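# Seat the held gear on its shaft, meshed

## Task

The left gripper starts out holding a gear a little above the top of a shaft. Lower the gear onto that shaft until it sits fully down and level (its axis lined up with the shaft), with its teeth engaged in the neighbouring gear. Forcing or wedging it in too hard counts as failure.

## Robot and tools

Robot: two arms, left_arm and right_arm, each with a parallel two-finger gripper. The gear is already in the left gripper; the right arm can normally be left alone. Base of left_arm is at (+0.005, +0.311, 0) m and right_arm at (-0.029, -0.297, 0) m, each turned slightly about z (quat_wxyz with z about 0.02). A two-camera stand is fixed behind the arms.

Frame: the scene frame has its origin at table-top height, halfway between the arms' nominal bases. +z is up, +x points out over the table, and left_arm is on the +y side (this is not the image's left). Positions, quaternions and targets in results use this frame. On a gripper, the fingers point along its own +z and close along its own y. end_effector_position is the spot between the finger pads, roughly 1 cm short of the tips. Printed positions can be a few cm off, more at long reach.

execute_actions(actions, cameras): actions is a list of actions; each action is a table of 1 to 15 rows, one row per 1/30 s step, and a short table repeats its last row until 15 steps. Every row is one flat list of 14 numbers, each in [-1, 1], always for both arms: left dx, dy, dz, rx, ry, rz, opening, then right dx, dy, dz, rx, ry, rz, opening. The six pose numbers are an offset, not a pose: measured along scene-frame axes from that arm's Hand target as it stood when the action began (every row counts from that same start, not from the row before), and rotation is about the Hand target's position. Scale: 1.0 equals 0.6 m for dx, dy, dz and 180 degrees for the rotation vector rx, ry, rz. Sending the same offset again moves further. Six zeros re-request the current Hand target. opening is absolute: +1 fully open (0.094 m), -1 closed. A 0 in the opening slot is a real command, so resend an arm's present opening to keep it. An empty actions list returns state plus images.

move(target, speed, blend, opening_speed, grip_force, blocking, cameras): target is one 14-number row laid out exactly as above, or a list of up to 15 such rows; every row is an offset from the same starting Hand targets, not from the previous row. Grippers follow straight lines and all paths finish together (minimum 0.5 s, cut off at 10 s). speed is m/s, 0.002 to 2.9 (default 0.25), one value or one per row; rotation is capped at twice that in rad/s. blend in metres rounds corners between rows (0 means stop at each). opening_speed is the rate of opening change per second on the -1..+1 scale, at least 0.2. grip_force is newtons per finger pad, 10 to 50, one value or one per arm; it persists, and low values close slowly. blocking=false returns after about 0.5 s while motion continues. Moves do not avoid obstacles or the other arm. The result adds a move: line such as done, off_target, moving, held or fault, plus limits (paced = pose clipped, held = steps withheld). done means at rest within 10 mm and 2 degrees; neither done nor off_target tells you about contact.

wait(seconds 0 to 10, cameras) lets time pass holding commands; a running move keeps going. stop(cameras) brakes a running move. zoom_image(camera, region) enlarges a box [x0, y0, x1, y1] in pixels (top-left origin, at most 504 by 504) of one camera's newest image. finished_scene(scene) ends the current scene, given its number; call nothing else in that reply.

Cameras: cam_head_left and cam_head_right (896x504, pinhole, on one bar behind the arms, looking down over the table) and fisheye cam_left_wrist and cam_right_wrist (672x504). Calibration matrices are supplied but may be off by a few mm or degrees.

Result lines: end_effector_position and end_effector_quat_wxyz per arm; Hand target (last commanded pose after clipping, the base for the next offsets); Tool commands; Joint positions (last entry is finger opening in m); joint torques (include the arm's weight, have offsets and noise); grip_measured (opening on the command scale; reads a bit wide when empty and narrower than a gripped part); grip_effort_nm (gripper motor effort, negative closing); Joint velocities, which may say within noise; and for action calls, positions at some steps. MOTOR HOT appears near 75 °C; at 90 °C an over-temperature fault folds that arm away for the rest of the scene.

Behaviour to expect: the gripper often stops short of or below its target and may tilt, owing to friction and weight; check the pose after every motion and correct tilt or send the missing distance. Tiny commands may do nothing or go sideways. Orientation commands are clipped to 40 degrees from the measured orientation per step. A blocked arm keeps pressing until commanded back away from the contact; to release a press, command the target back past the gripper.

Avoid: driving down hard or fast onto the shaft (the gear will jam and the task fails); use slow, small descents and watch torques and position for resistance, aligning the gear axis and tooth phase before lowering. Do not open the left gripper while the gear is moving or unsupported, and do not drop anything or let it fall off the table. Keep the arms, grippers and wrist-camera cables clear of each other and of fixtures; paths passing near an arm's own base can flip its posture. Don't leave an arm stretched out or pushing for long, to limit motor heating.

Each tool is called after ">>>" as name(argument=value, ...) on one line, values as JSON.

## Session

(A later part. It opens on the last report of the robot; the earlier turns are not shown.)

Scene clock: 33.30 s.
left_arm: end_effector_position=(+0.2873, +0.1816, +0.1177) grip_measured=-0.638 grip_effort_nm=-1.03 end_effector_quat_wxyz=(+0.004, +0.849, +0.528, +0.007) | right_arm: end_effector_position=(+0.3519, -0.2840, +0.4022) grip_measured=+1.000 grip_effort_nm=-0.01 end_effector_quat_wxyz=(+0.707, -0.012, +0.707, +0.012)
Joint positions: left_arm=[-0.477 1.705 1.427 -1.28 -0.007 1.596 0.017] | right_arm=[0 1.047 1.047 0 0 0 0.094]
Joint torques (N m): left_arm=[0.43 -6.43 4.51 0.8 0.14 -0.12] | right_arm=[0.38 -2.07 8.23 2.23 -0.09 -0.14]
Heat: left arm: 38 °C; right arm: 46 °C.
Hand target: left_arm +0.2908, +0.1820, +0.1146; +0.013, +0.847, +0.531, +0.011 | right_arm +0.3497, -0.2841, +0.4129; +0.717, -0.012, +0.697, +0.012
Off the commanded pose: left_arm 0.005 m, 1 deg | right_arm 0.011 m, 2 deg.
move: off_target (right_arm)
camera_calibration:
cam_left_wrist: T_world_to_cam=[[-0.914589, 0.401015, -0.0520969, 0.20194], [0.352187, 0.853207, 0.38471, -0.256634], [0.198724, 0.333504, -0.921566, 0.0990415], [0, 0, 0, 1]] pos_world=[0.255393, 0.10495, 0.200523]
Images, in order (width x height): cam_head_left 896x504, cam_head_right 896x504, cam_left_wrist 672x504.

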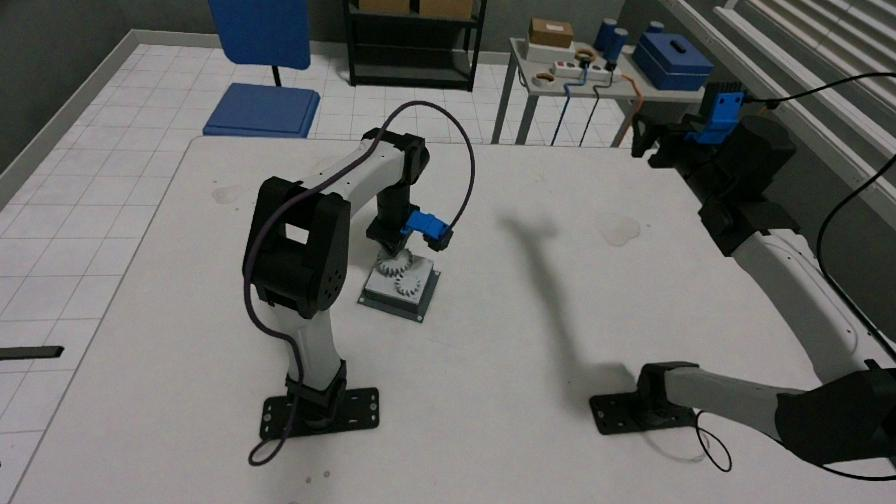

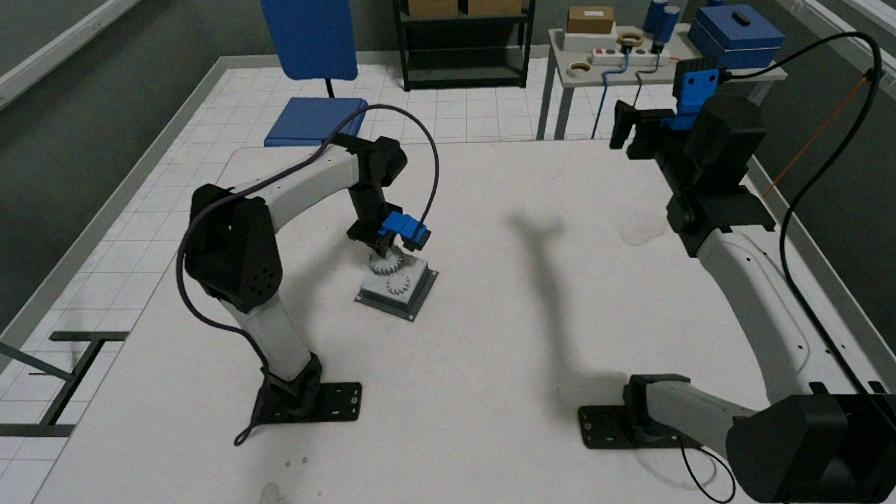

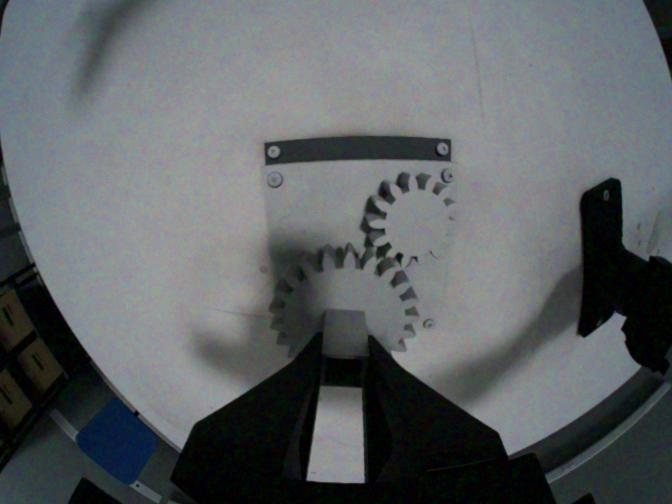

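>>> move(target=[[0,0.02,0.03,0,0,0,-1,0,0,0,0,0,0,1],[-0.002,-0.0025,0.03,0,0,0,-1,0,0,0,0,0,0,1],[-0.002,-0.0025,0.016,0,0,0,-1,0,0,0,0,0,0,1]], speed=0.05)

>>> move(target=[0,0,-0.008,0,0,0,-1,0,0,0,0,0,0,1], speed=0.03)

>>> move(target=[0,0,-0.006,0,0,0,-1,0,0,0,0,0,0,1], speed=0.03)

Scene clock: 37.37 s.
left_arm: end_effector_position=(+0.2857, +0.1830, +0.1216) grip_measured=-0.638 grip_effort_nm=-1.02 end_effector_quat_wxyz=(+0.003, +0.850, +0.527, +0.002) | right_arm: end_effector_position=(+0.3519, -0.2840, +0.4022) grip_measured=+1.000 grip_effort_nm=-0.01 end_effector_quat_wxyz=(+0.707, -0.012, +0.707, +0.012)
Joint positions: left_arm=[-0.472 1.702 1.44 -1.301 -0.001 1.602 0.017] | right_arm=[0 1.047 1.047 0 0 0 0.094]
Joint torques (N m): left_arm=[-0.64 -6.48 6.57 0.6 0.09 -0.23] | right_arm=[0.64 -2.19 8.21 2.21 -0.07 -0.14]
Heat: left arm: 38 °C; right arm: 46 °C.
Hand target: left_arm +0.2896, +0.1805, +0.1242; +0.013, +0.847, +0.531, +0.011 | right_arm +0.3497, -0.2841, +0.4129; +0.717, -0.012, +0.697, +0.012
Off the commanded pose: left_arm 0.005 m, 2 deg | right_arm 0.011 m, 2 deg.
move: off_target (right_arm)

Scene clock: 38.17 s.
left_arm: end_effector_position=(+0.2856, +0.1830, +0.1178) grip_measured=-0.638 grip_effort_nm=-1.03 end_effector_quat_wxyz=(+0.003, +0.850, +0.527, +0.003) | right_arm: end_effector_position=(+0.3519, -0.2840, +0.4022) grip_measured=+1.000 grip_effort_nm=-0.01 end_effector_quat_wxyz=(+0.707, -0.012, +0.707, +0.012)
Joint positions: left_arm=[-0.472 1.702 1.425 -1.286 -0.001 1.602 0.017] | right_arm=[0 1.047 1.047 0 0 0 0.094]
Joint torques (N m): left_arm=[-0.64 -6.46 6.28 0.64 0.1 -0.23] | right_arm=[0.29 -2.18 8.2 2.2 -0.07 -0.15]
Heat: left arm: 38 °C; right arm: 46 °C.
Hand target: left_arm +0.2897, +0.1805, +0.1194; +0.013, +0.847, +0.531, +0.011 | right_arm +0.3497, -0.2841, +0.4129; +0.717, -0.012, +0.697, +0.012
Off the commanded pose: left_arm 0.005 m, 2 deg | right_arm 0.011 m, 2 deg.
move: off_target (right_arm)

Scene clock: 38.90 s.
left_arm: end_effector_position=(+0.2853, +0.1831, +0.1144) grip_measured=-0.638 grip_effort_nm=-1.02 end_effector_quat_wxyz=(+0.003, +0.850, +0.527, +0.002) | right_arm: end_effector_position=(+0.3519, -0.2840, +0.4022) grip_measured=+1.000 grip_effort_nm=-0.01 end_effector_quat_wxyz=(+0.707, -0.012, +0.707, +0.012)
Joint positions: left_arm=[-0.472 1.702 1.411 -1.273 -0.001 1.602 0.017] | right_arm=[0 1.047 1.047 0 0 0 0.094]
Joint torques (N m): left_arm=[-0.64 -6.39 6.27 0.66 0.09 -0.23] | right_arm=[0.38 -2.18 8.14 2.26 -0.05 -0.14]
Heat: left arm: 38 °C; right arm: 46 °C.
Hand target: left_arm +0.2896, +0.1805, +0.1158; +0.013, +0.847, +0.531, +0.011 | right_arm +0.3497, -0.2841, +0.4129; +0.717, -0.012, +0.697, +0.012
Off the commanded pose: left_arm 0.005 m, 2 deg | right_arm 0.011 m, 2 deg.
move: off_target (right_arm)

>>> move(target=[0,0,-0.013,0,0,0,-1,0,0,0,0,0,0,1], speed=0.03)

>>> move(target=[0,0,-0.007,0,0,0,-1,0,0,0,0,0,0,1], speed=0.03, cameras=["cam_left_wrist"])

>>> zoom_image(camera="cam_left_wrist", region=[240, 130, 500, 370])

Scene clock: 40.40 s.
left_arm: end_effector_position=(+0.2851, +0.1827, +0.1121) grip_measured=-0.638 grip_effort_nm=-1.02 end_effector_quat_wxyz=(+0.003, +0.850, +0.527, +0.001) | right_arm: end_effector_position=(+0.3519, -0.2840, +0.4022) grip_measured=+1.000 grip_effort_nm=-0.01 end_effector_quat_wxyz=(+0.707, -0.012, +0.707, +0.012)
Joint positions: left_arm=[-0.472 1.702 1.402 -1.264 0.002 1.602 0.017] | right_arm=[0 1.047 1.047 0 0 0 0.094]
Joint torques (N m): left_arm=[-0.64 -6.19 4.4 0.9 0.07 -0.23] | right_arm=[0.31 -2.15 7.99 2.2 -0.06 -0.12]
Heat: left arm: 38 °C; right arm: 46 °C.
Hand target: left_arm +0.2896, +0.1805, +0.1080; +0.013, +0.847, +0.531, +0.011 | right_arm +0.3497, -0.2841, +0.4129; +0.717, -0.012, +0.697, +0.012
Off the commanded pose: left_arm 0.006 m, 2 deg | right_arm 0.011 m, 2 deg.
move: off_target (right_arm)

Scene clock: 41.10 s.
left_arm: end_effector_position=(+0.2849, +0.1821, +0.1118) grip_measured=-0.638 grip_effort_nm=-1.02 end_effector_quat_wxyz=(+0.008, +0.850, +0.527, +0.002) | right_arm: end_effector_position=(+0.3519, -0.2840, +0.4022) grip_measured=+1.000 grip_effort_nm=-0.01 end_effector_quat_wxyz=(+0.707, -0.012, +0.707, +0.012)
Joint positions: left_arm=[-0.472 1.695 1.392 -1.253 0.005 1.602 0.017] | right_arm=[0 1.047 1.047 0 0 0 0.094]
Joint torques (N m): left_arm=[-0.65 -5.44 3.88 1 0.03 -0.23] | right_arm=[0.34 -2.17 8.17 2.23 -0.04 -0.13]
Heat: left arm: 38 °C; right arm: 47 °C.
Hand target: left_arm +0.2896, +0.1805, +0.1038; +0.013, +0.847, +0.531, +0.011 | right_arm +0.3497, -0.2841, +0.4129; +0.717, -0.012, +0.697, +0.012
Off the commanded pose: left_arm 0.009 m, 1 deg | right_arm 0.011 m, 2 deg.
move: off_target (right_arm)
camera_calibration:
cam_left_wrist: T_world_to_cam=[[-0.914371, 0.401295, -0.0537433, 0.199212], [0.354304, 0.857316, 0.373467, -0.254034], [0.195945, 0.322446, -0.926085, 0.0972816], [0, 0, 0, 1]] pos_world=[0.253097, 0.106477, 0.195671]
Images, in order (width x height): cam_left_wrist 672x504.

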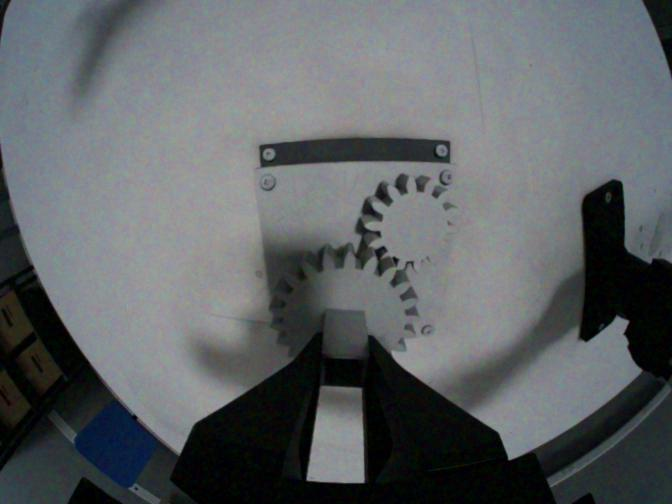

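Scaled by 1.938 from the camera's 672x504 image, which has a finer 960x720 frame.

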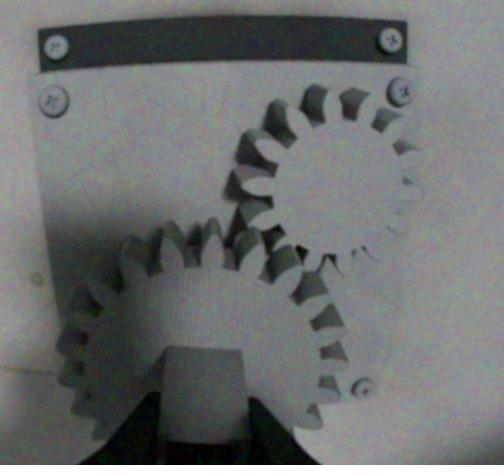

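>>> zoom_image(camera="cam_left_wrist", region=[325, 215, 425, 290])

Scaled by 5.040 from the camera's 672x504 image, which has a finer 960x720 frame.

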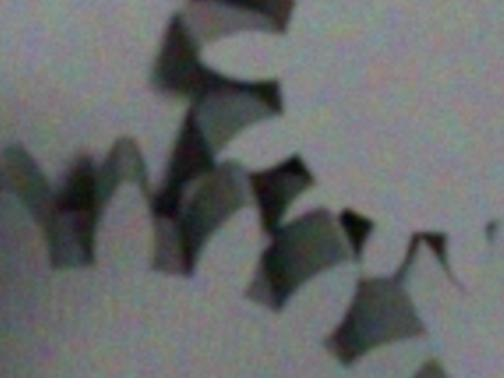

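>>> move(target=[[-0.0005,0.001,0.019,0,0,0.0,-1,0,0,0,0,0,0,1],[-0.0005,0.001,0.019,0,0,0.044,-1,0,0,0,0,0,0,1]], speed=0.05)

>>> move(target=[0,0,-0.014,0,0,0,-1,0,0,0,0,0,0,1], speed=0.03)

>>> move(target=[0,0,-0.006,0,0,0,-1,0,0,0,0,0,0,1], speed=0.03, cameras=["cam_left_wrist"])

>>> zoom_image(camera="cam_left_wrist", region=[325, 215, 425, 290])

Scene clock: 48.27 s.
left_arm: end_effector_position=(+0.2845, +0.1828, +0.1121) grip_measured=-0.638 grip_effort_nm=-1.03 end_effector_quat_wxyz=(+0.006, +0.812, +0.584, +0.002) | right_arm: end_effector_position=(+0.3519, -0.2840, +0.4022) grip_measured=+1.000 grip_effort_nm=-0.01 end_effector_quat_wxyz=(+0.707, -0.012, +0.707, +0.012)
Joint positions: left_arm=[-0.472 1.695 1.394 -1.257 0.002 1.465 0.017] | right_arm=[0 1.047 1.047 0 0 0 0.094]
Joint torques (N m): left_arm=[-0.76 -5.81 7.62 0.52 0.01 -0.28] | right_arm=[0.36 -2.17 8.18 2.21 -0.05 -0.12]
Heat: left arm: 38 °C; right arm: 47 °C.
Hand target: left_arm +0.2893, +0.1811, +0.1153; +0.012, +0.809, +0.588, +0.012 | right_arm +0.3497, -0.2841, +0.4129; +0.717, -0.012, +0.697, +0.012
Off the commanded pose: left_arm 0.006 m, 1 deg | right_arm 0.011 m, 2 deg.
move: off_target (right_arm)

Scene clock: 48.97 s.
left_arm: end_effector_position=(+0.2844, +0.1827, +0.1116) grip_measured=-0.638 grip_effort_nm=-1.02 end_effector_quat_wxyz=(+0.006, +0.812, +0.584, +0.002) | right_arm: end_effector_position=(+0.3519, -0.2840, +0.4022) grip_measured=+1.000 grip_effort_nm=-0.01 end_effector_quat_wxyz=(+0.707, -0.012, +0.707, +0.012)
Joint positions: left_arm=[-0.472 1.695 1.392 -1.255 0.003 1.465 0.017] | right_arm=[0 1.047 1.047 0 0 0 0.094]
Joint torques (N m): left_arm=[-0.77 -5.57 4.86 0.88 0.01 -0.25] | right_arm=[0.34 -2.19 8.21 2.18 -0.06 -0.11]
Heat: left arm: 38 °C; right arm: 47 °C.
Hand target: left_arm +0.2894, +0.1810, +0.1069; +0.012, +0.809, +0.588, +0.012 | right_arm +0.3497, -0.2841, +0.4129; +0.717, -0.012, +0.697, +0.012
Off the commanded pose: left_arm 0.007 m, 1 deg | right_arm 0.011 m, 2 deg.
move: off_target (right_arm)

Scene clock: 49.67 s.
left_arm: end_effector_position=(+0.2844, +0.1827, +0.1111) grip_measured=-0.638 grip_effort_nm=-1.02 end_effector_quat_wxyz=(+0.006, +0.812, +0.584, +0.002) | right_arm: end_effector_position=(+0.3519, -0.2840, +0.4022) grip_measured=+1.000 grip_effort_nm=-0.01 end_effector_quat_wxyz=(+0.707, -0.012, +0.707, +0.012)
Joint positions: left_arm=[-0.472 1.695 1.39 -1.253 0.003 1.465 0.017] | right_arm=[0 1.047 1.047 0 0 0 0.094]
Joint torques (N m): left_arm=[-0.76 -5.49 3.79 1.01 0.01 -0.25] | right_arm=[0.24 -2.15 8.39 2.18 -0.07 -0.11]
Heat: left arm: 38 °C; right arm: 47 °C.
Hand target: left_arm +0.2894, +0.1811, +0.1032; +0.012, +0.809, +0.588, +0.012 | right_arm +0.3497, -0.2841, +0.4129; +0.717, -0.012, +0.697, +0.012
Off the commanded pose: left_arm 0.009 m, 1 deg | right_arm 0.011 m, 2 deg.
move: off_target (right_arm)
camera_calibration:
cam_left_wrist: T_world_to_cam=[[-0.960862, 0.272383, -0.0505068, 0.23492], [0.234679, 0.89722, 0.374061, -0.227522], [0.147203, 0.347568, -0.926028, 0.10582], [0, 0, 0, 1]] pos_world=[0.263543, 0.103369, 0.194964]
Images, in order (width x height): cam_left_wrist 672x504.

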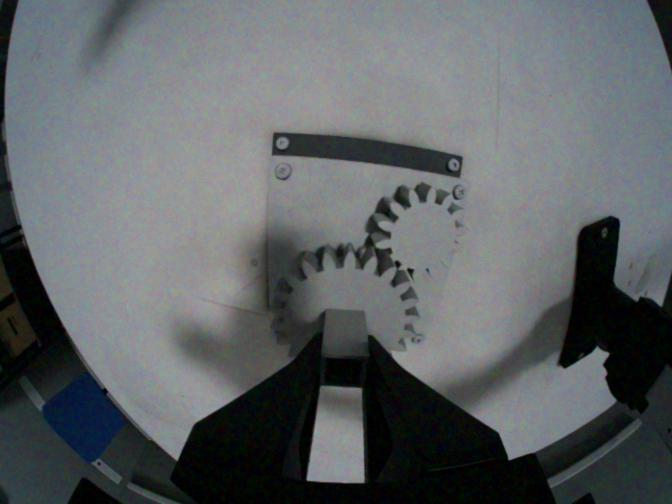

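Scaled by 5.040 from the camera's 672x504 image, which has a finer 960x720 frame.

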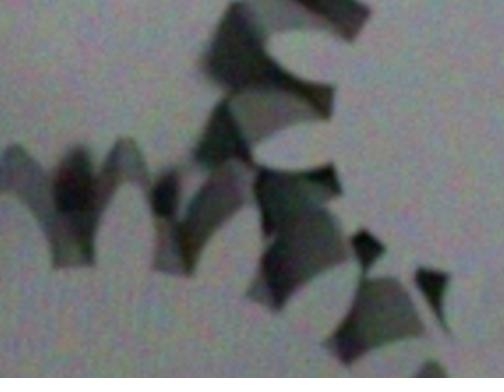

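>>> move(target=[[0,0,0.014,0.005,0.004,0,-1,0,0,0,0,0,0,1],[0,-0.001,-0.004,0.005,0.004,0,-1,0,0,0,0,0,0,1]], speed=0.04)

>>> move(target=[0,0,-0.003,0,0,0.006,-1,0,0,0,0,0,0,1], speed=0.03)

Scene clock: 53.47 s.
left_arm: end_effector_position=(+0.2843, +0.1824, +0.1117) grip_measured=-0.637 grip_effort_nm=-1.02 end_effector_quat_wxyz=(+0.005, +0.811, +0.585, +0.004) | right_arm: end_effector_position=(+0.3519, -0.2840, +0.4022) grip_measured=+1.000 grip_effort_nm=-0.01 end_effector_quat_wxyz=(+0.707, -0.012, +0.707, +0.012)
Joint positions: left_arm=[-0.475 1.696 1.393 -1.256 -0.002 1.459 0.017] | right_arm=[0 1.047 1.047 0 0 0 0.094]
Joint torques (N m): left_arm=[-1.06 -3.99 4.56 0.92 -0.04 -0.25] | right_arm=[0.32 -2.1 7.97 2.21 -0.11 -0.17]
Heat: left arm: 38 °C; right arm: 47 °C.
Hand target: left_arm +0.2894, +0.1805, +0.1008; +0.002, +0.809, +0.588, +0.011 | right_arm +0.3497, -0.2841, +0.4129; +0.717, -0.012, +0.697, +0.012
Off the commanded pose: left_arm 0.012 m, 1 deg | right_arm 0.011 m, 2 deg.
move: off_target (left_arm, right_arm)

Scene clock: 54.27 s.
left_arm: end_effector_position=(+0.2842, +0.1825, +0.1115) grip_measured=-0.637 grip_effort_nm=-1.02 end_effector_quat_wxyz=(+0.005, +0.806, +0.592, +0.004) | right_arm: end_effector_position=(+0.3519, -0.2840, +0.4022) grip_measured=+1.000 grip_effort_nm=-0.01 end_effector_quat_wxyz=(+0.707, -0.012, +0.707, +0.012)
Joint positions: left_arm=[-0.475 1.696 1.392 -1.256 -0.002 1.443 0.017] | right_arm=[0 1.047 1.047 0 0 0 0.094]
Joint torques (N m): left_arm=[-1.07 -3.93 4.04 0.99 -0.04 -0.27] | right_arm=[0.38 -2.17 8.13 2.26 -0.08 -0.13]
Heat: left arm: 38 °C; right arm: 47 °C.
Hand target: left_arm +0.2893, +0.1805, +0.0989; +0.002, +0.803, +0.596, +0.011 | right_arm +0.3497, -0.2841, +0.4129; +0.717, -0.012, +0.697, +0.012
Off the commanded pose: left_arm 0.014 m, 1 deg | right_arm 0.011 m, 2 deg.
move: off_target (left_arm, right_arm)

>>> wait(seconds=0, cameras=["cam_head_left","cam_head_right","cam_left_wrist"])

>>> zoom_image(camera="cam_head_left", region=[365, 235, 435, 305])

>>> zoom_image(camera="cam_head_right", region=[350, 235, 420, 305])

>>> zoom_image(camera="cam_left_wrist", region=[325, 215, 425, 290])

Scene clock: 55.50 s.
left_arm: end_effector_position=(+0.2842, +0.1825, +0.1115) grip_measured=-0.637 grip_effort_nm=-1.02 end_effector_quat_wxyz=(+0.005, +0.806, +0.592, +0.004) | right_arm: end_effector_position=(+0.3519, -0.2840, +0.4022) grip_measured=+1.000 grip_effort_nm=-0.01 end_effector_quat_wxyz=(+0.707, -0.012, +0.707, +0.012)
Joint positions: left_arm=[-0.475 1.696 1.392 -1.256 -0.002 1.442 0.017] | right_arm=[0 1.047 1.047 0 0 0 0.094]
Joint torques (N m): left_arm=[-1.07 -3.93 4.03 0.99 -0.04 -0.28] | right_arm=[0.4 -2.19 8.21 2.18 -0.03 -0.17]
Heat: left arm: 38 °C; right arm: 48 °C.
Hand target: left_arm +0.2893, +0.1805, +0.0989; +0.002, +0.803, +0.596, +0.011 | right_arm +0.3497, -0.2841, +0.4129; +0.717, -0.012, +0.697, +0.012
Tool commands: left_gripper/opening=-1.0 right_gripper/opening=+1.0
Off the commanded pose: left_arm 0.014 m, 1 deg | right_arm 0.011 m, 2 deg.
camera_calibration:
cam_left_wrist: T_world_to_cam=[[-0.965841, 0.254235, -0.0501571, 0.239544], [0.217181, 0.89975, 0.378525, -0.223279], [0.141363, 0.354702, -0.924231, 0.106374], [0, 0, 0, 1]] pos_world=[0.264816, 0.102264, 0.194846]
Images, in order (width x height): cam_head_left 896x504, cam_head_right 896x504, cam_left_wrist 672x504.

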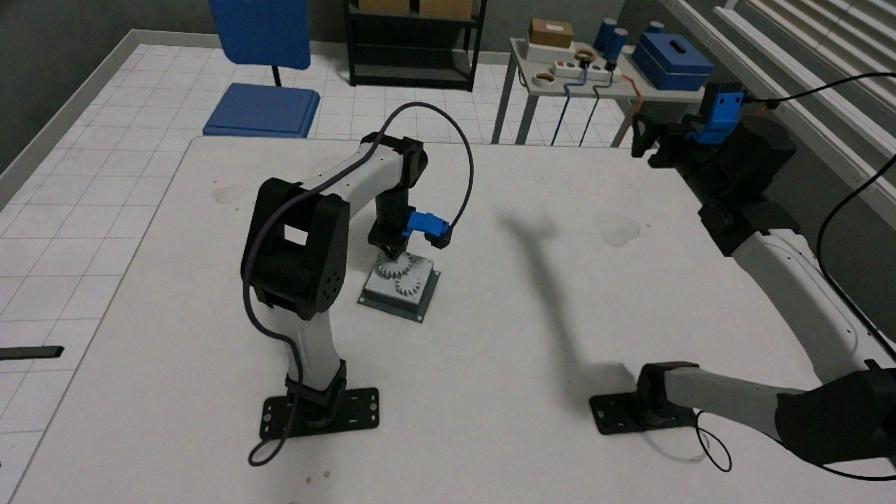

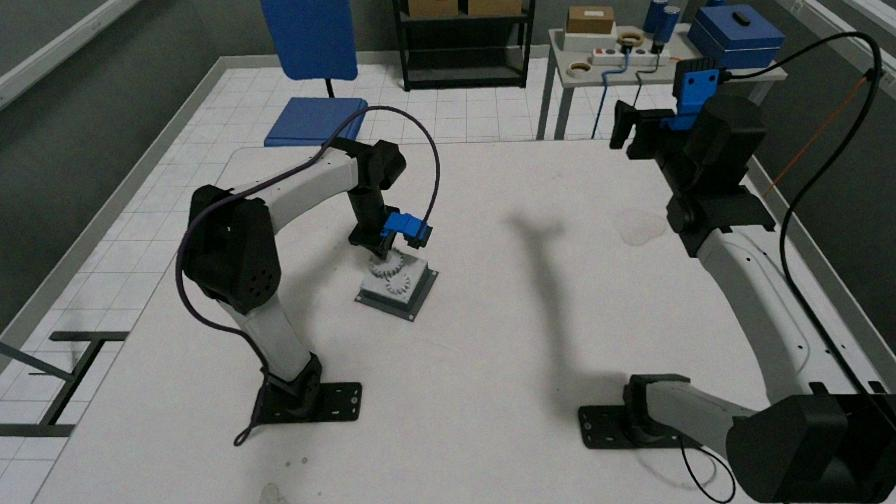

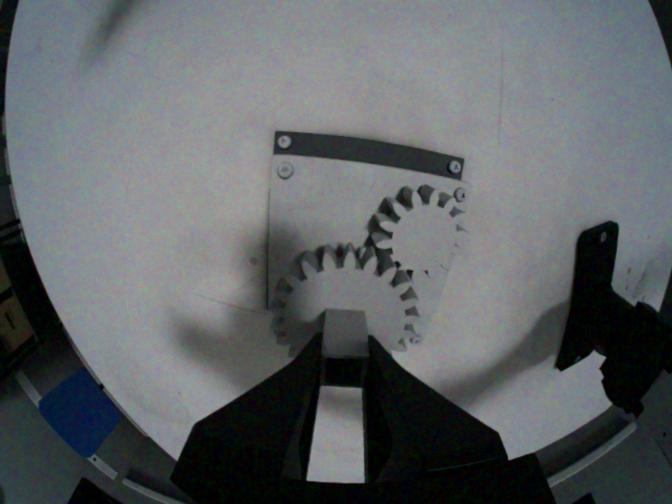

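Scaled by 7.200 from the camera's 896x504 image, which has a finer 1280x720 frame.

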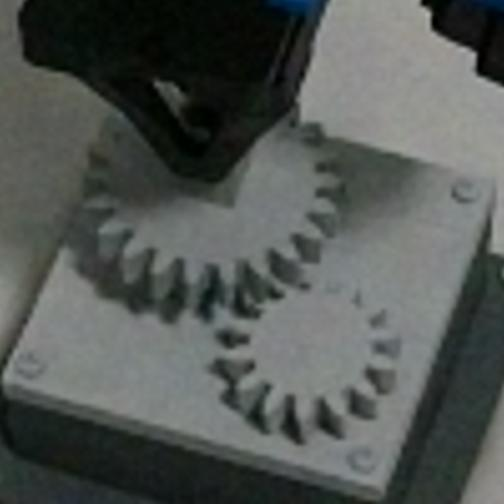

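Scaled by 7.200 from the camera's 896x504 image, which has a finer 1280x720 frame.

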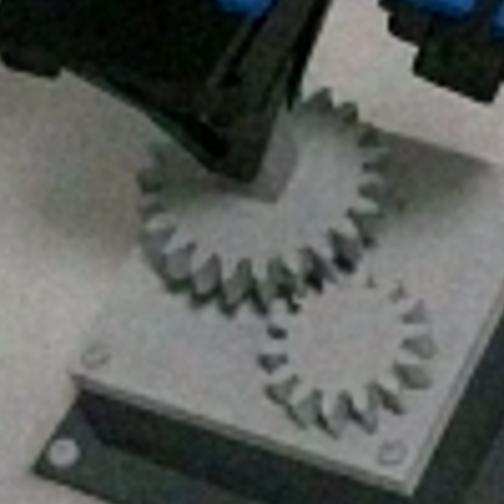

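Scaled by 5.040 from the camera's 672x504 image, which has a finer 960x720 frame.

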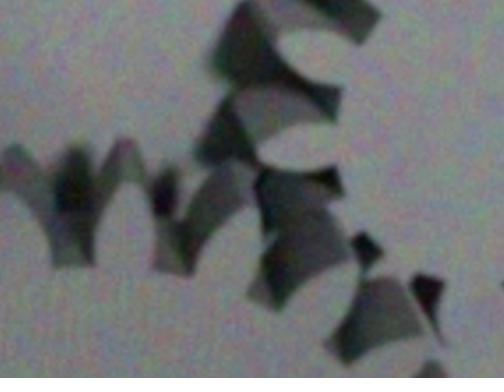

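>>> move(target=[0,0,0.003,0,0,0.02,-1,0,0,0,0,0,0,1], speed=0.05)

>>> move(target=[0,0,0,0,0,0.012,-1,0,0,0,0,0,0,1], speed=0.05)

>>> move(target=[0,0,0,0,0,0.012,-1,0,0,0,0,0,0,1], speed=0.05, cameras=["cam_left_wrist"])

>>> zoom_image(camera="cam_left_wrist", region=[325, 215, 425, 290])

Scene clock: 59.37 s.
left_arm: end_effector_position=(+0.2840, +0.1819, +0.1115) grip_measured=-0.637 grip_effort_nm=-1.02 end_effector_quat_wxyz=(+0.005, +0.789, +0.615, +0.003) | right_arm: end_effector_position=(+0.3519, -0.2840, +0.4022) grip_measured=+1.000 grip_effort_nm=-0.01 end_effector_quat_wxyz=(+0.707, -0.012, +0.707, +0.012)
Joint positions: left_arm=[-0.477 1.696 1.392 -1.256 -0.002 1.383 0.017] | right_arm=[0 1.047 1.047 0 0 0 0.094]
Joint torques (N m): left_arm=[-0.92 -3.88 4.77 0.91 -0.05 -0.28] | right_arm=[0.29 -2.11 8.12 2.22 -0.02 -0.18]
Heat: left arm: 38 °C; right arm: 48 °C.
Hand target: left_arm +0.2893, +0.1805, +0.1007; +0.001, +0.784, +0.621, +0.011 | right_arm +0.3497, -0.2841, +0.4129; +0.717, -0.012, +0.697, +0.012
Off the commanded pose: left_arm 0.012 m, 1 deg | right_arm 0.011 m, 2 deg.
move: off_target (left_arm, right_arm)

Scene clock: 60.30 s.
left_arm: end_effector_position=(+0.2840, +0.1819, +0.1115) grip_measured=-0.637 grip_effort_nm=-1.03 end_effector_quat_wxyz=(+0.005, +0.777, +0.630, +0.003) | right_arm: end_effector_position=(+0.3519, -0.2840, +0.4022) grip_measured=+1.000 grip_effort_nm=-0.01 end_effector_quat_wxyz=(+0.707, -0.012, +0.707, +0.012)
Joint positions: left_arm=[-0.477 1.696 1.392 -1.256 -0.002 1.345 0.017] | right_arm=[0 1.047 1.047 0 0 0 0.094]
Joint torques (N m): left_arm=[-0.95 -3.82 4.85 0.91 -0.05 -0.32] | right_arm=[0.36 -2.13 8.13 2.24 -0.05 -0.14]
Heat: left arm: 38 °C; right arm: 48 °C.
Hand target: left_arm +0.2893, +0.1805, +0.1007; +0.001, +0.772, +0.635, +0.011 | right_arm +0.3497, -0.2841, +0.4129; +0.717, -0.012, +0.697, +0.012
Off the commanded pose: left_arm 0.012 m, 1 deg | right_arm 0.011 m, 2 deg.
move: off_target (left_arm, right_arm)

Scene clock: 61.30 s.
left_arm: end_effector_position=(+0.2840, +0.1819, +0.1115) grip_measured=-0.637 grip_effort_nm=-1.03 end_effector_quat_wxyz=(+0.005, +0.764, +0.645, +0.003) | right_arm: end_effector_position=(+0.3519, -0.2840, +0.4022) grip_measured=+1.000 grip_effort_nm=-0.01 end_effector_quat_wxyz=(+0.707, -0.012, +0.707, +0.012)
Joint positions: left_arm=[-0.477 1.696 1.392 -1.256 -0.002 1.305 0.017] | right_arm=[0 1.047 1.047 0 0 0 0.094]
Joint torques (N m): left_arm=[-0.98 -3.77 4.93 0.89 -0.06 -0.32] | right_arm=[0.39 -2.18 8.17 2.22 -0.08 -0.13]
Heat: left arm: 38 °C; right arm: 48 °C.
Hand target: left_arm +0.2893, +0.1805, +0.1007; +0.001, +0.760, +0.650, +0.011 | right_arm +0.3497, -0.2841, +0.4129; +0.717, -0.012, +0.697, +0.012
Off the commanded pose: left_arm 0.012 m, 1 deg | right_arm 0.011 m, 2 deg.
move: off_target (left_arm, right_arm)
camera_calibration:
cam_left_wrist: T_world_to_cam=[[-0.991295, 0.121815, -0.0499614, 0.270704], [0.0942206, 0.921386, 0.377054, -0.191688], [0.0919644, 0.369064, -0.924843, 0.118129], [0, 0, 0, 1]] pos_world=[0.275544, 0.100046, 0.195052]
Images, in order (width x height): cam_left_wrist 672x504.

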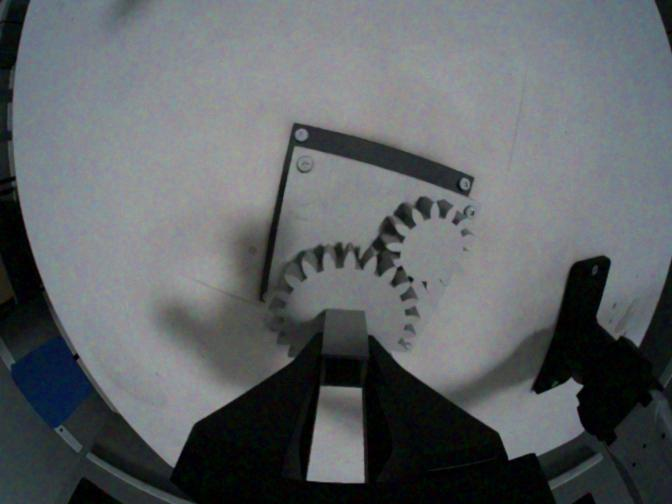

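Scaled by 5.040 from the camera's 672x504 image, which has a finer 960x720 frame.

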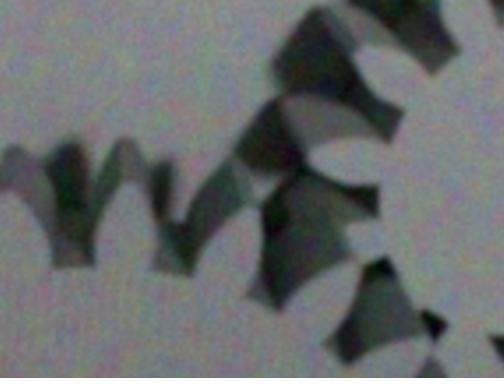

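>>> move(target=[0,0,-0.003,0,0,-0.009,-1,0,0,0,0,0,0,1], speed=0.05)

>>> move(target=[0,0,0,0,0,-0.009,-1,0,0,0,0,0,0,1], speed=0.05)

>>> move(target=[0,0,0,0,0,0.03,-1,0,0,0,0,0,0,1], speed=0.03)

Scene clock: 63.20 s.
left_arm: end_effector_position=(+0.2840, +0.1819, +0.1115) grip_measured=-0.637 grip_effort_nm=-1.02 end_effector_quat_wxyz=(+0.005, +0.764, +0.645, +0.003) | right_arm: end_effector_position=(+0.3519, -0.2840, +0.4022) grip_measured=+1.000 grip_effort_nm=-0.01 end_effector_quat_wxyz=(+0.707, -0.012, +0.707, +0.012)
Joint positions: left_arm=[-0.477 1.696 1.392 -1.256 -0.002 1.304 0.017] | right_arm=[0 1.047 1.047 0 0 0 0.094]
Joint torques (N m): left_arm=[-0.96 -3.74 4.29 0.98 -0.06 -0.03] | right_arm=[0.5 -2.19 8.13 2.21 -0.04 -0.16]
Heat: left arm: 38 °C; right arm: 48 °C.
Hand target: left_arm +0.2893, +0.1805, +0.0989; +0.001, +0.769, +0.639, +0.011 | right_arm +0.3497, -0.2841, +0.4129; +0.717, -0.012, +0.697, +0.012
Off the commanded pose: left_arm 0.014 m, 1 deg | right_arm 0.011 m, 2 deg.
move: off_target (left_arm, right_arm)

Scene clock: 64.07 s.
left_arm: end_effector_position=(+0.2842, +0.1818, +0.1115) grip_measured=-0.637 grip_effort_nm=-1.02 end_effector_quat_wxyz=(+0.005, +0.772, +0.636, +0.004) | right_arm: end_effector_position=(+0.3519, -0.2840, +0.4022) grip_measured=+1.000 grip_effort_nm=-0.01 end_effector_quat_wxyz=(+0.707, -0.012, +0.707, +0.012)
Joint positions: left_arm=[-0.477 1.696 1.392 -1.254 -0.002 1.329 0.017] | right_arm=[0 1.047 1.047 0 0 0 0.094]
Joint torques (N m): left_arm=[-0.95 -3.78 4.25 0.97 -0.05 0.01] | right_arm=[0.32 -2.02 8.02 2.17 -0.11 -0.17]
Heat: left arm: 38 °C; right arm: 48 °C.
Hand target: left_arm +0.2893, +0.1805, +0.0989; +0.001, +0.778, +0.628, +0.011 | right_arm +0.3497, -0.2841, +0.4129; +0.717, -0.012, +0.697, +0.012
Off the commanded pose: left_arm 0.014 m, 2 deg | right_arm 0.011 m, 2 deg.
move: off_target (left_arm, right_arm)

Scene clock: 65.87 s.
left_arm: end_effector_position=(+0.2852, +0.1821, +0.1047) grip_measured=-0.637 grip_effort_nm=-1.02 end_effector_quat_wxyz=(+0.000, +0.754, +0.657, +0.003) | right_arm: end_effector_position=(+0.3519, -0.2840, +0.4022) grip_measured=+1.000 grip_effort_nm=-0.01 end_effector_quat_wxyz=(+0.707, -0.012, +0.707, +0.012)
Joint positions: left_arm=[-0.477 1.709 1.381 -1.239 -0.005 1.272 0.017] | right_arm=[0 1.047 1.047 0 0 0 0.094]
Joint torques (N m): left_arm=[-0.99 -4.86 5.55 0.76 -0.03 -0.35] | right_arm=[0.34 -2.19 8.06 2.27 -0.1 -0.18]
Heat: left arm: 38 °C; right arm: 48 °C.
Hand target: left_arm +0.2894, +0.1806, +0.0990; +0.001, +0.748, +0.664, +0.012 | right_arm +0.3497, -0.2841, +0.4129; +0.717, -0.012, +0.697, +0.012
Off the commanded pose: left_arm 0.007 m, 1 deg | right_arm 0.011 m, 2 deg.
move: off_target (right_arm)

Dropped into mesh. Continue down.

>>> move(target=[0,0,-0.007,0,0,0,-1,0,0,0,0,0,0,1], speed=0.03)

>>> move(target=[0,0,-0.007,0,0,0,-1,0,0,0,0,0,0,1], speed=0.03)

>>> move(target=[0,0,-0.004,0,0,0,-1,0,0,0,0,0,0,1], speed=0.03, cameras=["cam_head_left","cam_head_right","cam_left_wrist"])

>>> zoom_image(camera="cam_head_left", region=[365, 235, 435, 305])

>>> zoom_image(camera="cam_left_wrist", region=[325, 215, 425, 290])

Scene clock: 67.60 s.
left_arm: end_effector_position=(+0.2852, +0.1820, +0.1046) grip_measured=-0.637 grip_effort_nm=-1.02 end_effector_quat_wxyz=(+0.001, +0.753, +0.658, +0.003) | right_arm: end_effector_position=(+0.3519, -0.2840, +0.4022) grip_measured=+1.000 grip_effort_nm=-0.01 end_effector_quat_wxyz=(+0.707, -0.012, +0.707, +0.012)
Joint positions: left_arm=[-0.477 1.709 1.38 -1.238 -0.005 1.272 0.017] | right_arm=[0 1.047 1.047 0 0 0 0.094]
Joint torques (N m): left_arm=[-0.98 -4.74 4.19 0.94 -0.03 -0.34] | right_arm=[0.42 -2.17 8.09 2.24 -0.06 -0.14]
Heat: left arm: 38 °C; right arm: 48 °C.
Hand target: left_arm +0.2894, +0.1805, +0.0948; +0.001, +0.748, +0.664, +0.012 | right_arm +0.3497, -0.2841, +0.4129; +0.717, -0.012, +0.697, +0.012
Off the commanded pose: left_arm 0.011 m, 1 deg | right_arm 0.011 m, 2 deg.
move: off_target (left_arm, right_arm)

Scene clock: 68.30 s.
left_arm: end_effector_position=(+0.2852, +0.1820, +0.1042) grip_measured=-0.637 grip_effort_nm=-1.02 end_effector_quat_wxyz=(+0.001, +0.753, +0.658, +0.004) | right_arm: end_effector_position=(+0.3519, -0.2840, +0.4022) grip_measured=+1.000 grip_effort_nm=-0.01 end_effector_quat_wxyz=(+0.707, -0.012, +0.707, +0.012)
Joint positions: left_arm=[-0.477 1.707 1.376 -1.234 -0.005 1.27 0.017] | right_arm=[0 1.047 1.047 0 0 0 0.094]
Joint torques (N m): left_arm=[-0.98 -4.4 3.17 1.08 -0.03 -0.32] | right_arm=[0.31 -2.14 7.97 2.21 -0.09 -0.1]
Heat: left arm: 37 °C; right arm: 48 °C.
Hand target: left_arm +0.2894, +0.1806, +0.0906; +0.001, +0.748, +0.664, +0.012 | right_arm +0.3497, -0.2841, +0.4129; +0.717, -0.012, +0.697, +0.012
Off the commanded pose: left_arm 0.014 m, 1 deg | right_arm 0.011 m, 2 deg.
move: off_target (left_arm, right_arm)

Scene clock: 69.00 s.
left_arm: end_effector_position=(+0.2851, +0.1821, +0.1039) grip_measured=-0.637 grip_effort_nm=-1.03 end_effector_quat_wxyz=(+0.003, +0.751, +0.660, +0.004) | right_arm: end_effector_position=(+0.3519, -0.2840, +0.4022) grip_measured=+1.000 grip_effort_nm=-0.01 end_effector_quat_wxyz=(+0.707, -0.012, +0.707, +0.012)
Joint positions: left_arm=[-0.477 1.703 1.371 -1.228 -0.005 1.264 0.017] | right_arm=[0 1.047 1.047 0 0 0 0.094]
Joint torques (N m): left_arm=[-0.98 -3.97 2.88 1.13 -0.03 -0.27] | right_arm=[0.31 -2.09 8.08 2.19 -0.07 -0.14]
Heat: left arm: 37 °C; right arm: 48 °C.
Hand target: left_arm +0.2894, +0.1806, +0.0883; +0.001, +0.748, +0.664, +0.012 | right_arm +0.3497, -0.2841, +0.4129; +0.717, -0.012, +0.697, +0.012
Off the commanded pose: left_arm 0.016 m, 1 deg | right_arm 0.011 m, 2 deg.
move: off_target (left_arm, right_arm)
camera_calibration:
cam_left_wrist: T_world_to_cam=[[-0.995436, 0.0816997, -0.0493191, 0.279817], [0.0569268, 0.923136, 0.380236, -0.179018], [0.0765934, 0.375693, -0.923573, 0.11398], [0, 0, 0, 1]] pos_world=[0.280001, 0.0995752, 0.187138]
Images, in order (width x height): cam_head_left 896x504, cam_head_right 896x504, cam_left_wrist 672x504.

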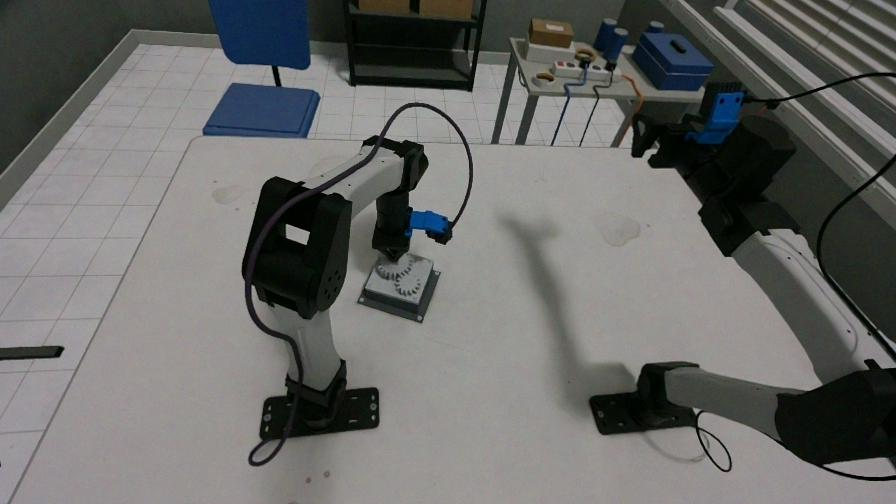

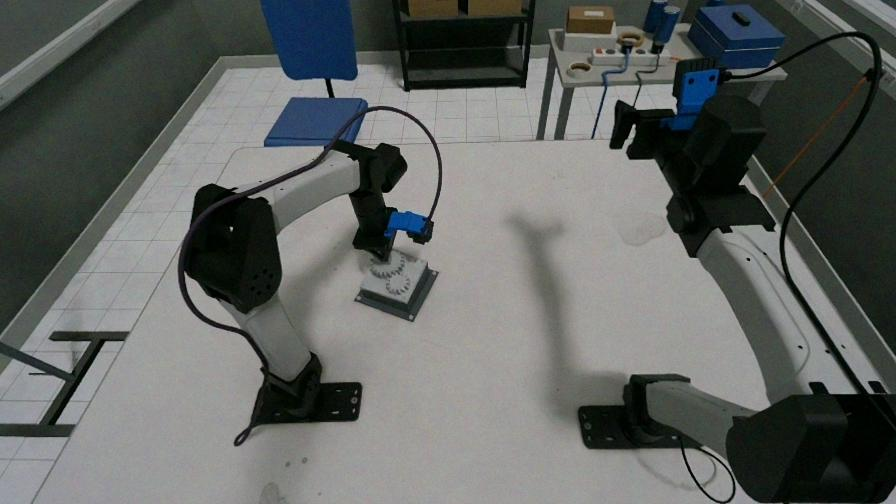

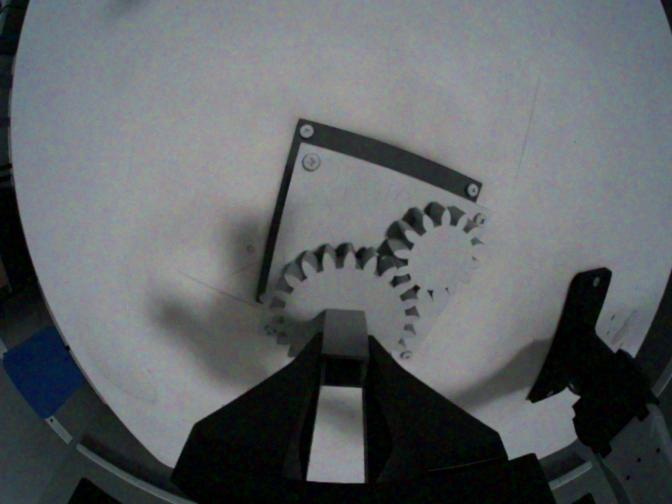

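Scaled by 7.200 from the camera's 896x504 image, which has a finer 1280x720 frame.

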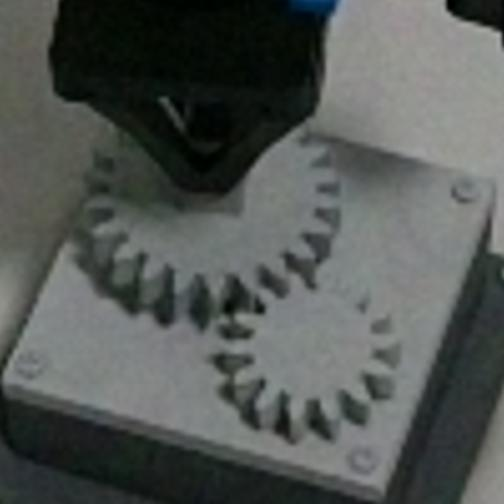

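Scaled by 5.040 from the camera's 672x504 image, which has a finer 960x720 frame.

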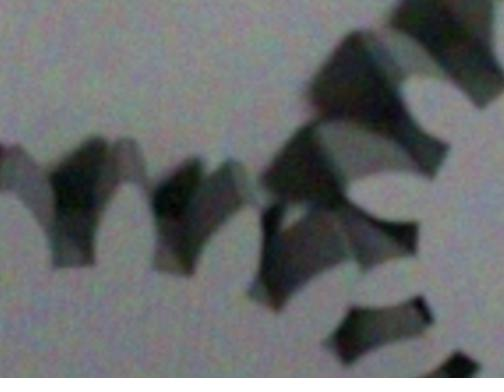

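>>> move(target=[[0,0.002,0.008,0,0,-0.008,-1,0,0,0,0,0,0,1],[0,0.002,0.004,0,0,-0.018,-1,0,0,0,0,0,0,1]], speed=0.04)

>>> move(target=[0,0.002,-0.002,0,0,0.01,-1,0,0,0,0,0,0,1], speed=0.04)

Scene clock: 71.43 s.
left_arm: end_effector_position=(+0.2851, +0.1821, +0.1039) grip_measured=-0.637 grip_effort_nm=-1.03 end_effector_quat_wxyz=(+0.003, +0.758, +0.653, +0.004) | right_arm: end_effector_position=(+0.3519, -0.2840, +0.4022) grip_measured=+1.000 grip_effort_nm=-0.01 end_effector_quat_wxyz=(+0.707, -0.012, +0.707, +0.012)
Joint positions: left_arm=[-0.477 1.703 1.371 -1.228 -0.005 1.285 0.017] | right_arm=[0 1.047 1.047 0 0 0 0.094]
Joint torques (N m): left_arm=[-0.64 -4.21 3.41 1.04 -0.03 0.07] | right_arm=[0.27 -2.17 8.18 2.21 -0.06 -0.11]
Heat: left arm: 37 °C; right arm: 48 °C.
Hand target: left_arm +0.2894, +0.1818, +0.0906; +0.001, +0.766, +0.643, +0.011 | right_arm +0.3497, -0.2841, +0.4129; +0.717, -0.012, +0.697, +0.012
Off the commanded pose: left_arm 0.014 m, 2 deg | right_arm 0.011 m, 2 deg.
move: off_target (left_arm, right_arm)

Scene clock: 72.13 s.
left_arm: end_effector_position=(+0.2851, +0.1821, +0.1038) grip_measured=-0.637 grip_effort_nm=-1.02 end_effector_quat_wxyz=(+0.004, +0.758, +0.653, +0.005) | right_arm: end_effector_position=(+0.3519, -0.2840, +0.4022) grip_measured=+1.000 grip_effort_nm=-0.01 end_effector_quat_wxyz=(+0.707, -0.012, +0.707, +0.012)
Joint positions: left_arm=[-0.477 1.702 1.368 -1.226 -0.005 1.285 0.017] | right_arm=[0 1.047 1.047 0 0 0 0.094]
Joint torques (N m): left_arm=[-0.29 -4.21 3.04 1.07 -0.03 -0.16] | right_arm=[0.36 -2.09 8.09 2.23 -0.06 -0.13]
Heat: left arm: 37 °C; right arm: 48 °C.
Hand target: left_arm +0.2894, +0.1829, +0.0894; +0.001, +0.756, +0.654, +0.012 | right_arm +0.3497, -0.2841, +0.4129; +0.717, -0.012, +0.697, +0.012
Off the commanded pose: left_arm 0.015 m, 1 deg | right_arm 0.011 m, 2 deg.
move: off_target (left_arm, right_arm)

>>> move(target=[0,0,0.024,0,0,0,-1,0,0,0,0,0,0,1], speed=0.08)

>>> move(target=[0,0,0,0,0,0,-0.3,0,0,0,0,0,0,1], opening_speed=0.5, cameras=["cam_head_left","cam_left_wrist"])

>>> zoom_image(camera="cam_head_left", region=[365, 235, 435, 305])

>>> zoom_image(camera="cam_left_wrist", region=[240, 190, 500, 400])

Scene clock: 74.77 s.
left_arm: end_effector_position=(+0.2850, +0.1821, +0.1044) grip_measured=-0.637 grip_effort_nm=-1.02 end_effector_quat_wxyz=(+0.004, +0.758, +0.653, +0.005) | right_arm: end_effector_position=(+0.3519, -0.2840, +0.4022) grip_measured=+1.000 grip_effort_nm=-0.01 end_effector_quat_wxyz=(+0.707, -0.012, +0.707, +0.012)
Joint positions: left_arm=[-0.477 1.702 1.371 -1.229 -0.005 1.285 0.017] | right_arm=[0 1.047 1.047 0 0 0 0.094]
Joint torques (N m): left_arm=[-0.28 -4.66 7.69 0.46 -0.03 -0.16] | right_arm=[0.34 -2.07 8.02 2.22 -0.09 -0.21]
Heat: left arm: 37 °C; right arm: 49 °C.
Hand target: left_arm +0.2893, +0.1830, +0.1038; +0.001, +0.756, +0.654, +0.011 | right_arm +0.3497, -0.2841, +0.4129; +0.717, -0.012, +0.697, +0.012
Off the commanded pose: left_arm 0.005 m, 1 deg | right_arm 0.011 m, 2 deg.
move: off_target (right_arm)

Scene clock: 76.37 s.
left_arm: end_effector_position=(+0.2857, +0.1839, +0.1011) grip_measured=-0.303 grip_effort_nm=0.15 end_effector_quat_wxyz=(-0.004, +0.758, +0.653, +0.007) | right_arm: end_effector_position=(+0.3519, -0.2840, +0.4022) grip_measured=+1.000 grip_effort_nm=-0.01 end_effector_quat_wxyz=(+0.707, -0.012, +0.707, +0.012)
Joint positions: left_arm=[-0.477 1.713 1.371 -1.229 -0.016 1.285 0.033] | right_arm=[0 1.047 1.047 0 0 0 0.094]
Joint torques (N m): left_arm=[-0.27 -5.79 7.66 0.43 0.08 -0.16] | right_arm=[0.28 -2.06 8.2 2.25 -0.02 -0.13]
Heat: left arm: 37 °C; right arm: 49 °C.
Hand target: left_arm +0.2893, +0.1829, +0.1038; +0.001, +0.756, +0.654, +0.011 | right_arm +0.3497, -0.2841, +0.4129; +0.717, -0.012, +0.697, +0.012
Off the commanded pose: left_arm 0.005 m, 1 deg | right_arm 0.011 m, 2 deg.
move: off_target (right_arm)
camera_calibration:
cam_left_wrist: T_world_to_cam=[[-0.99376, 0.102877, -0.0431058, 0.275164], [0.0777779, 0.916108, 0.393314, -0.185679], [0.0799526, 0.387507, -0.918393, 0.107019], [0, 0, 0, 1]] pos_world=[0.279332, 0.100323, 0.183177]
Images, in order (width x height): cam_head_left 896x504, cam_left_wrist 672x504.

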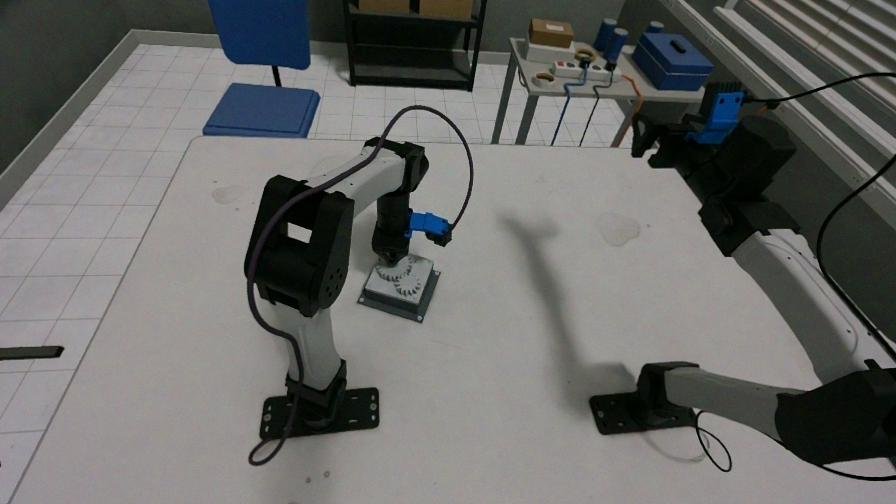

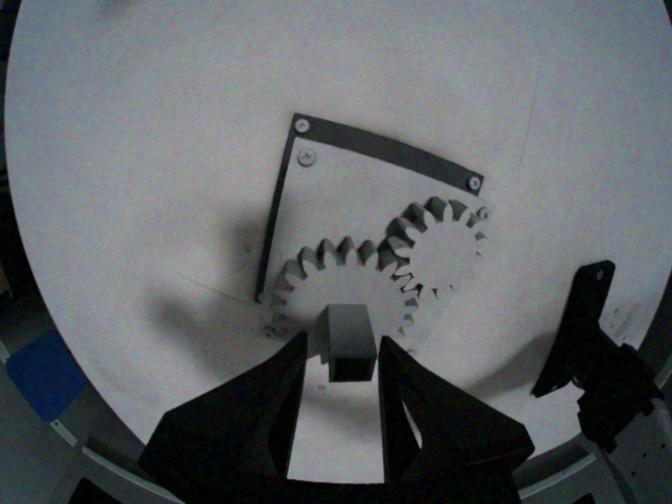

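Scaled by 7.200 from the camera's 896x504 image, which has a finer 1280x720 frame.

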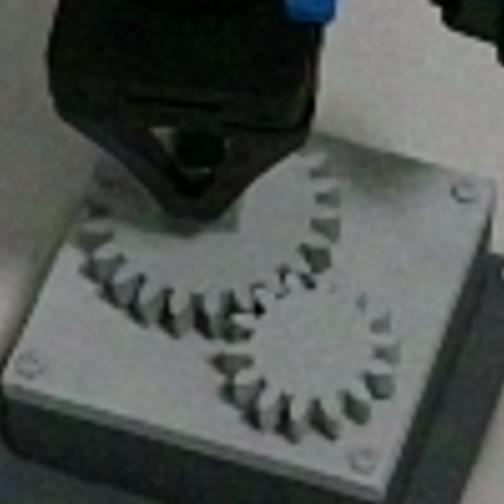

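Scaled by 1.938 from the camera's 672x504 image, which has a finer 960x720 frame.

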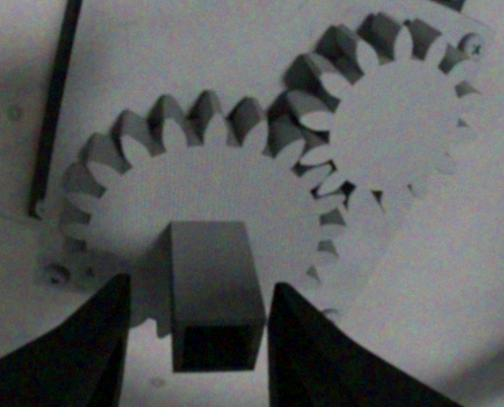

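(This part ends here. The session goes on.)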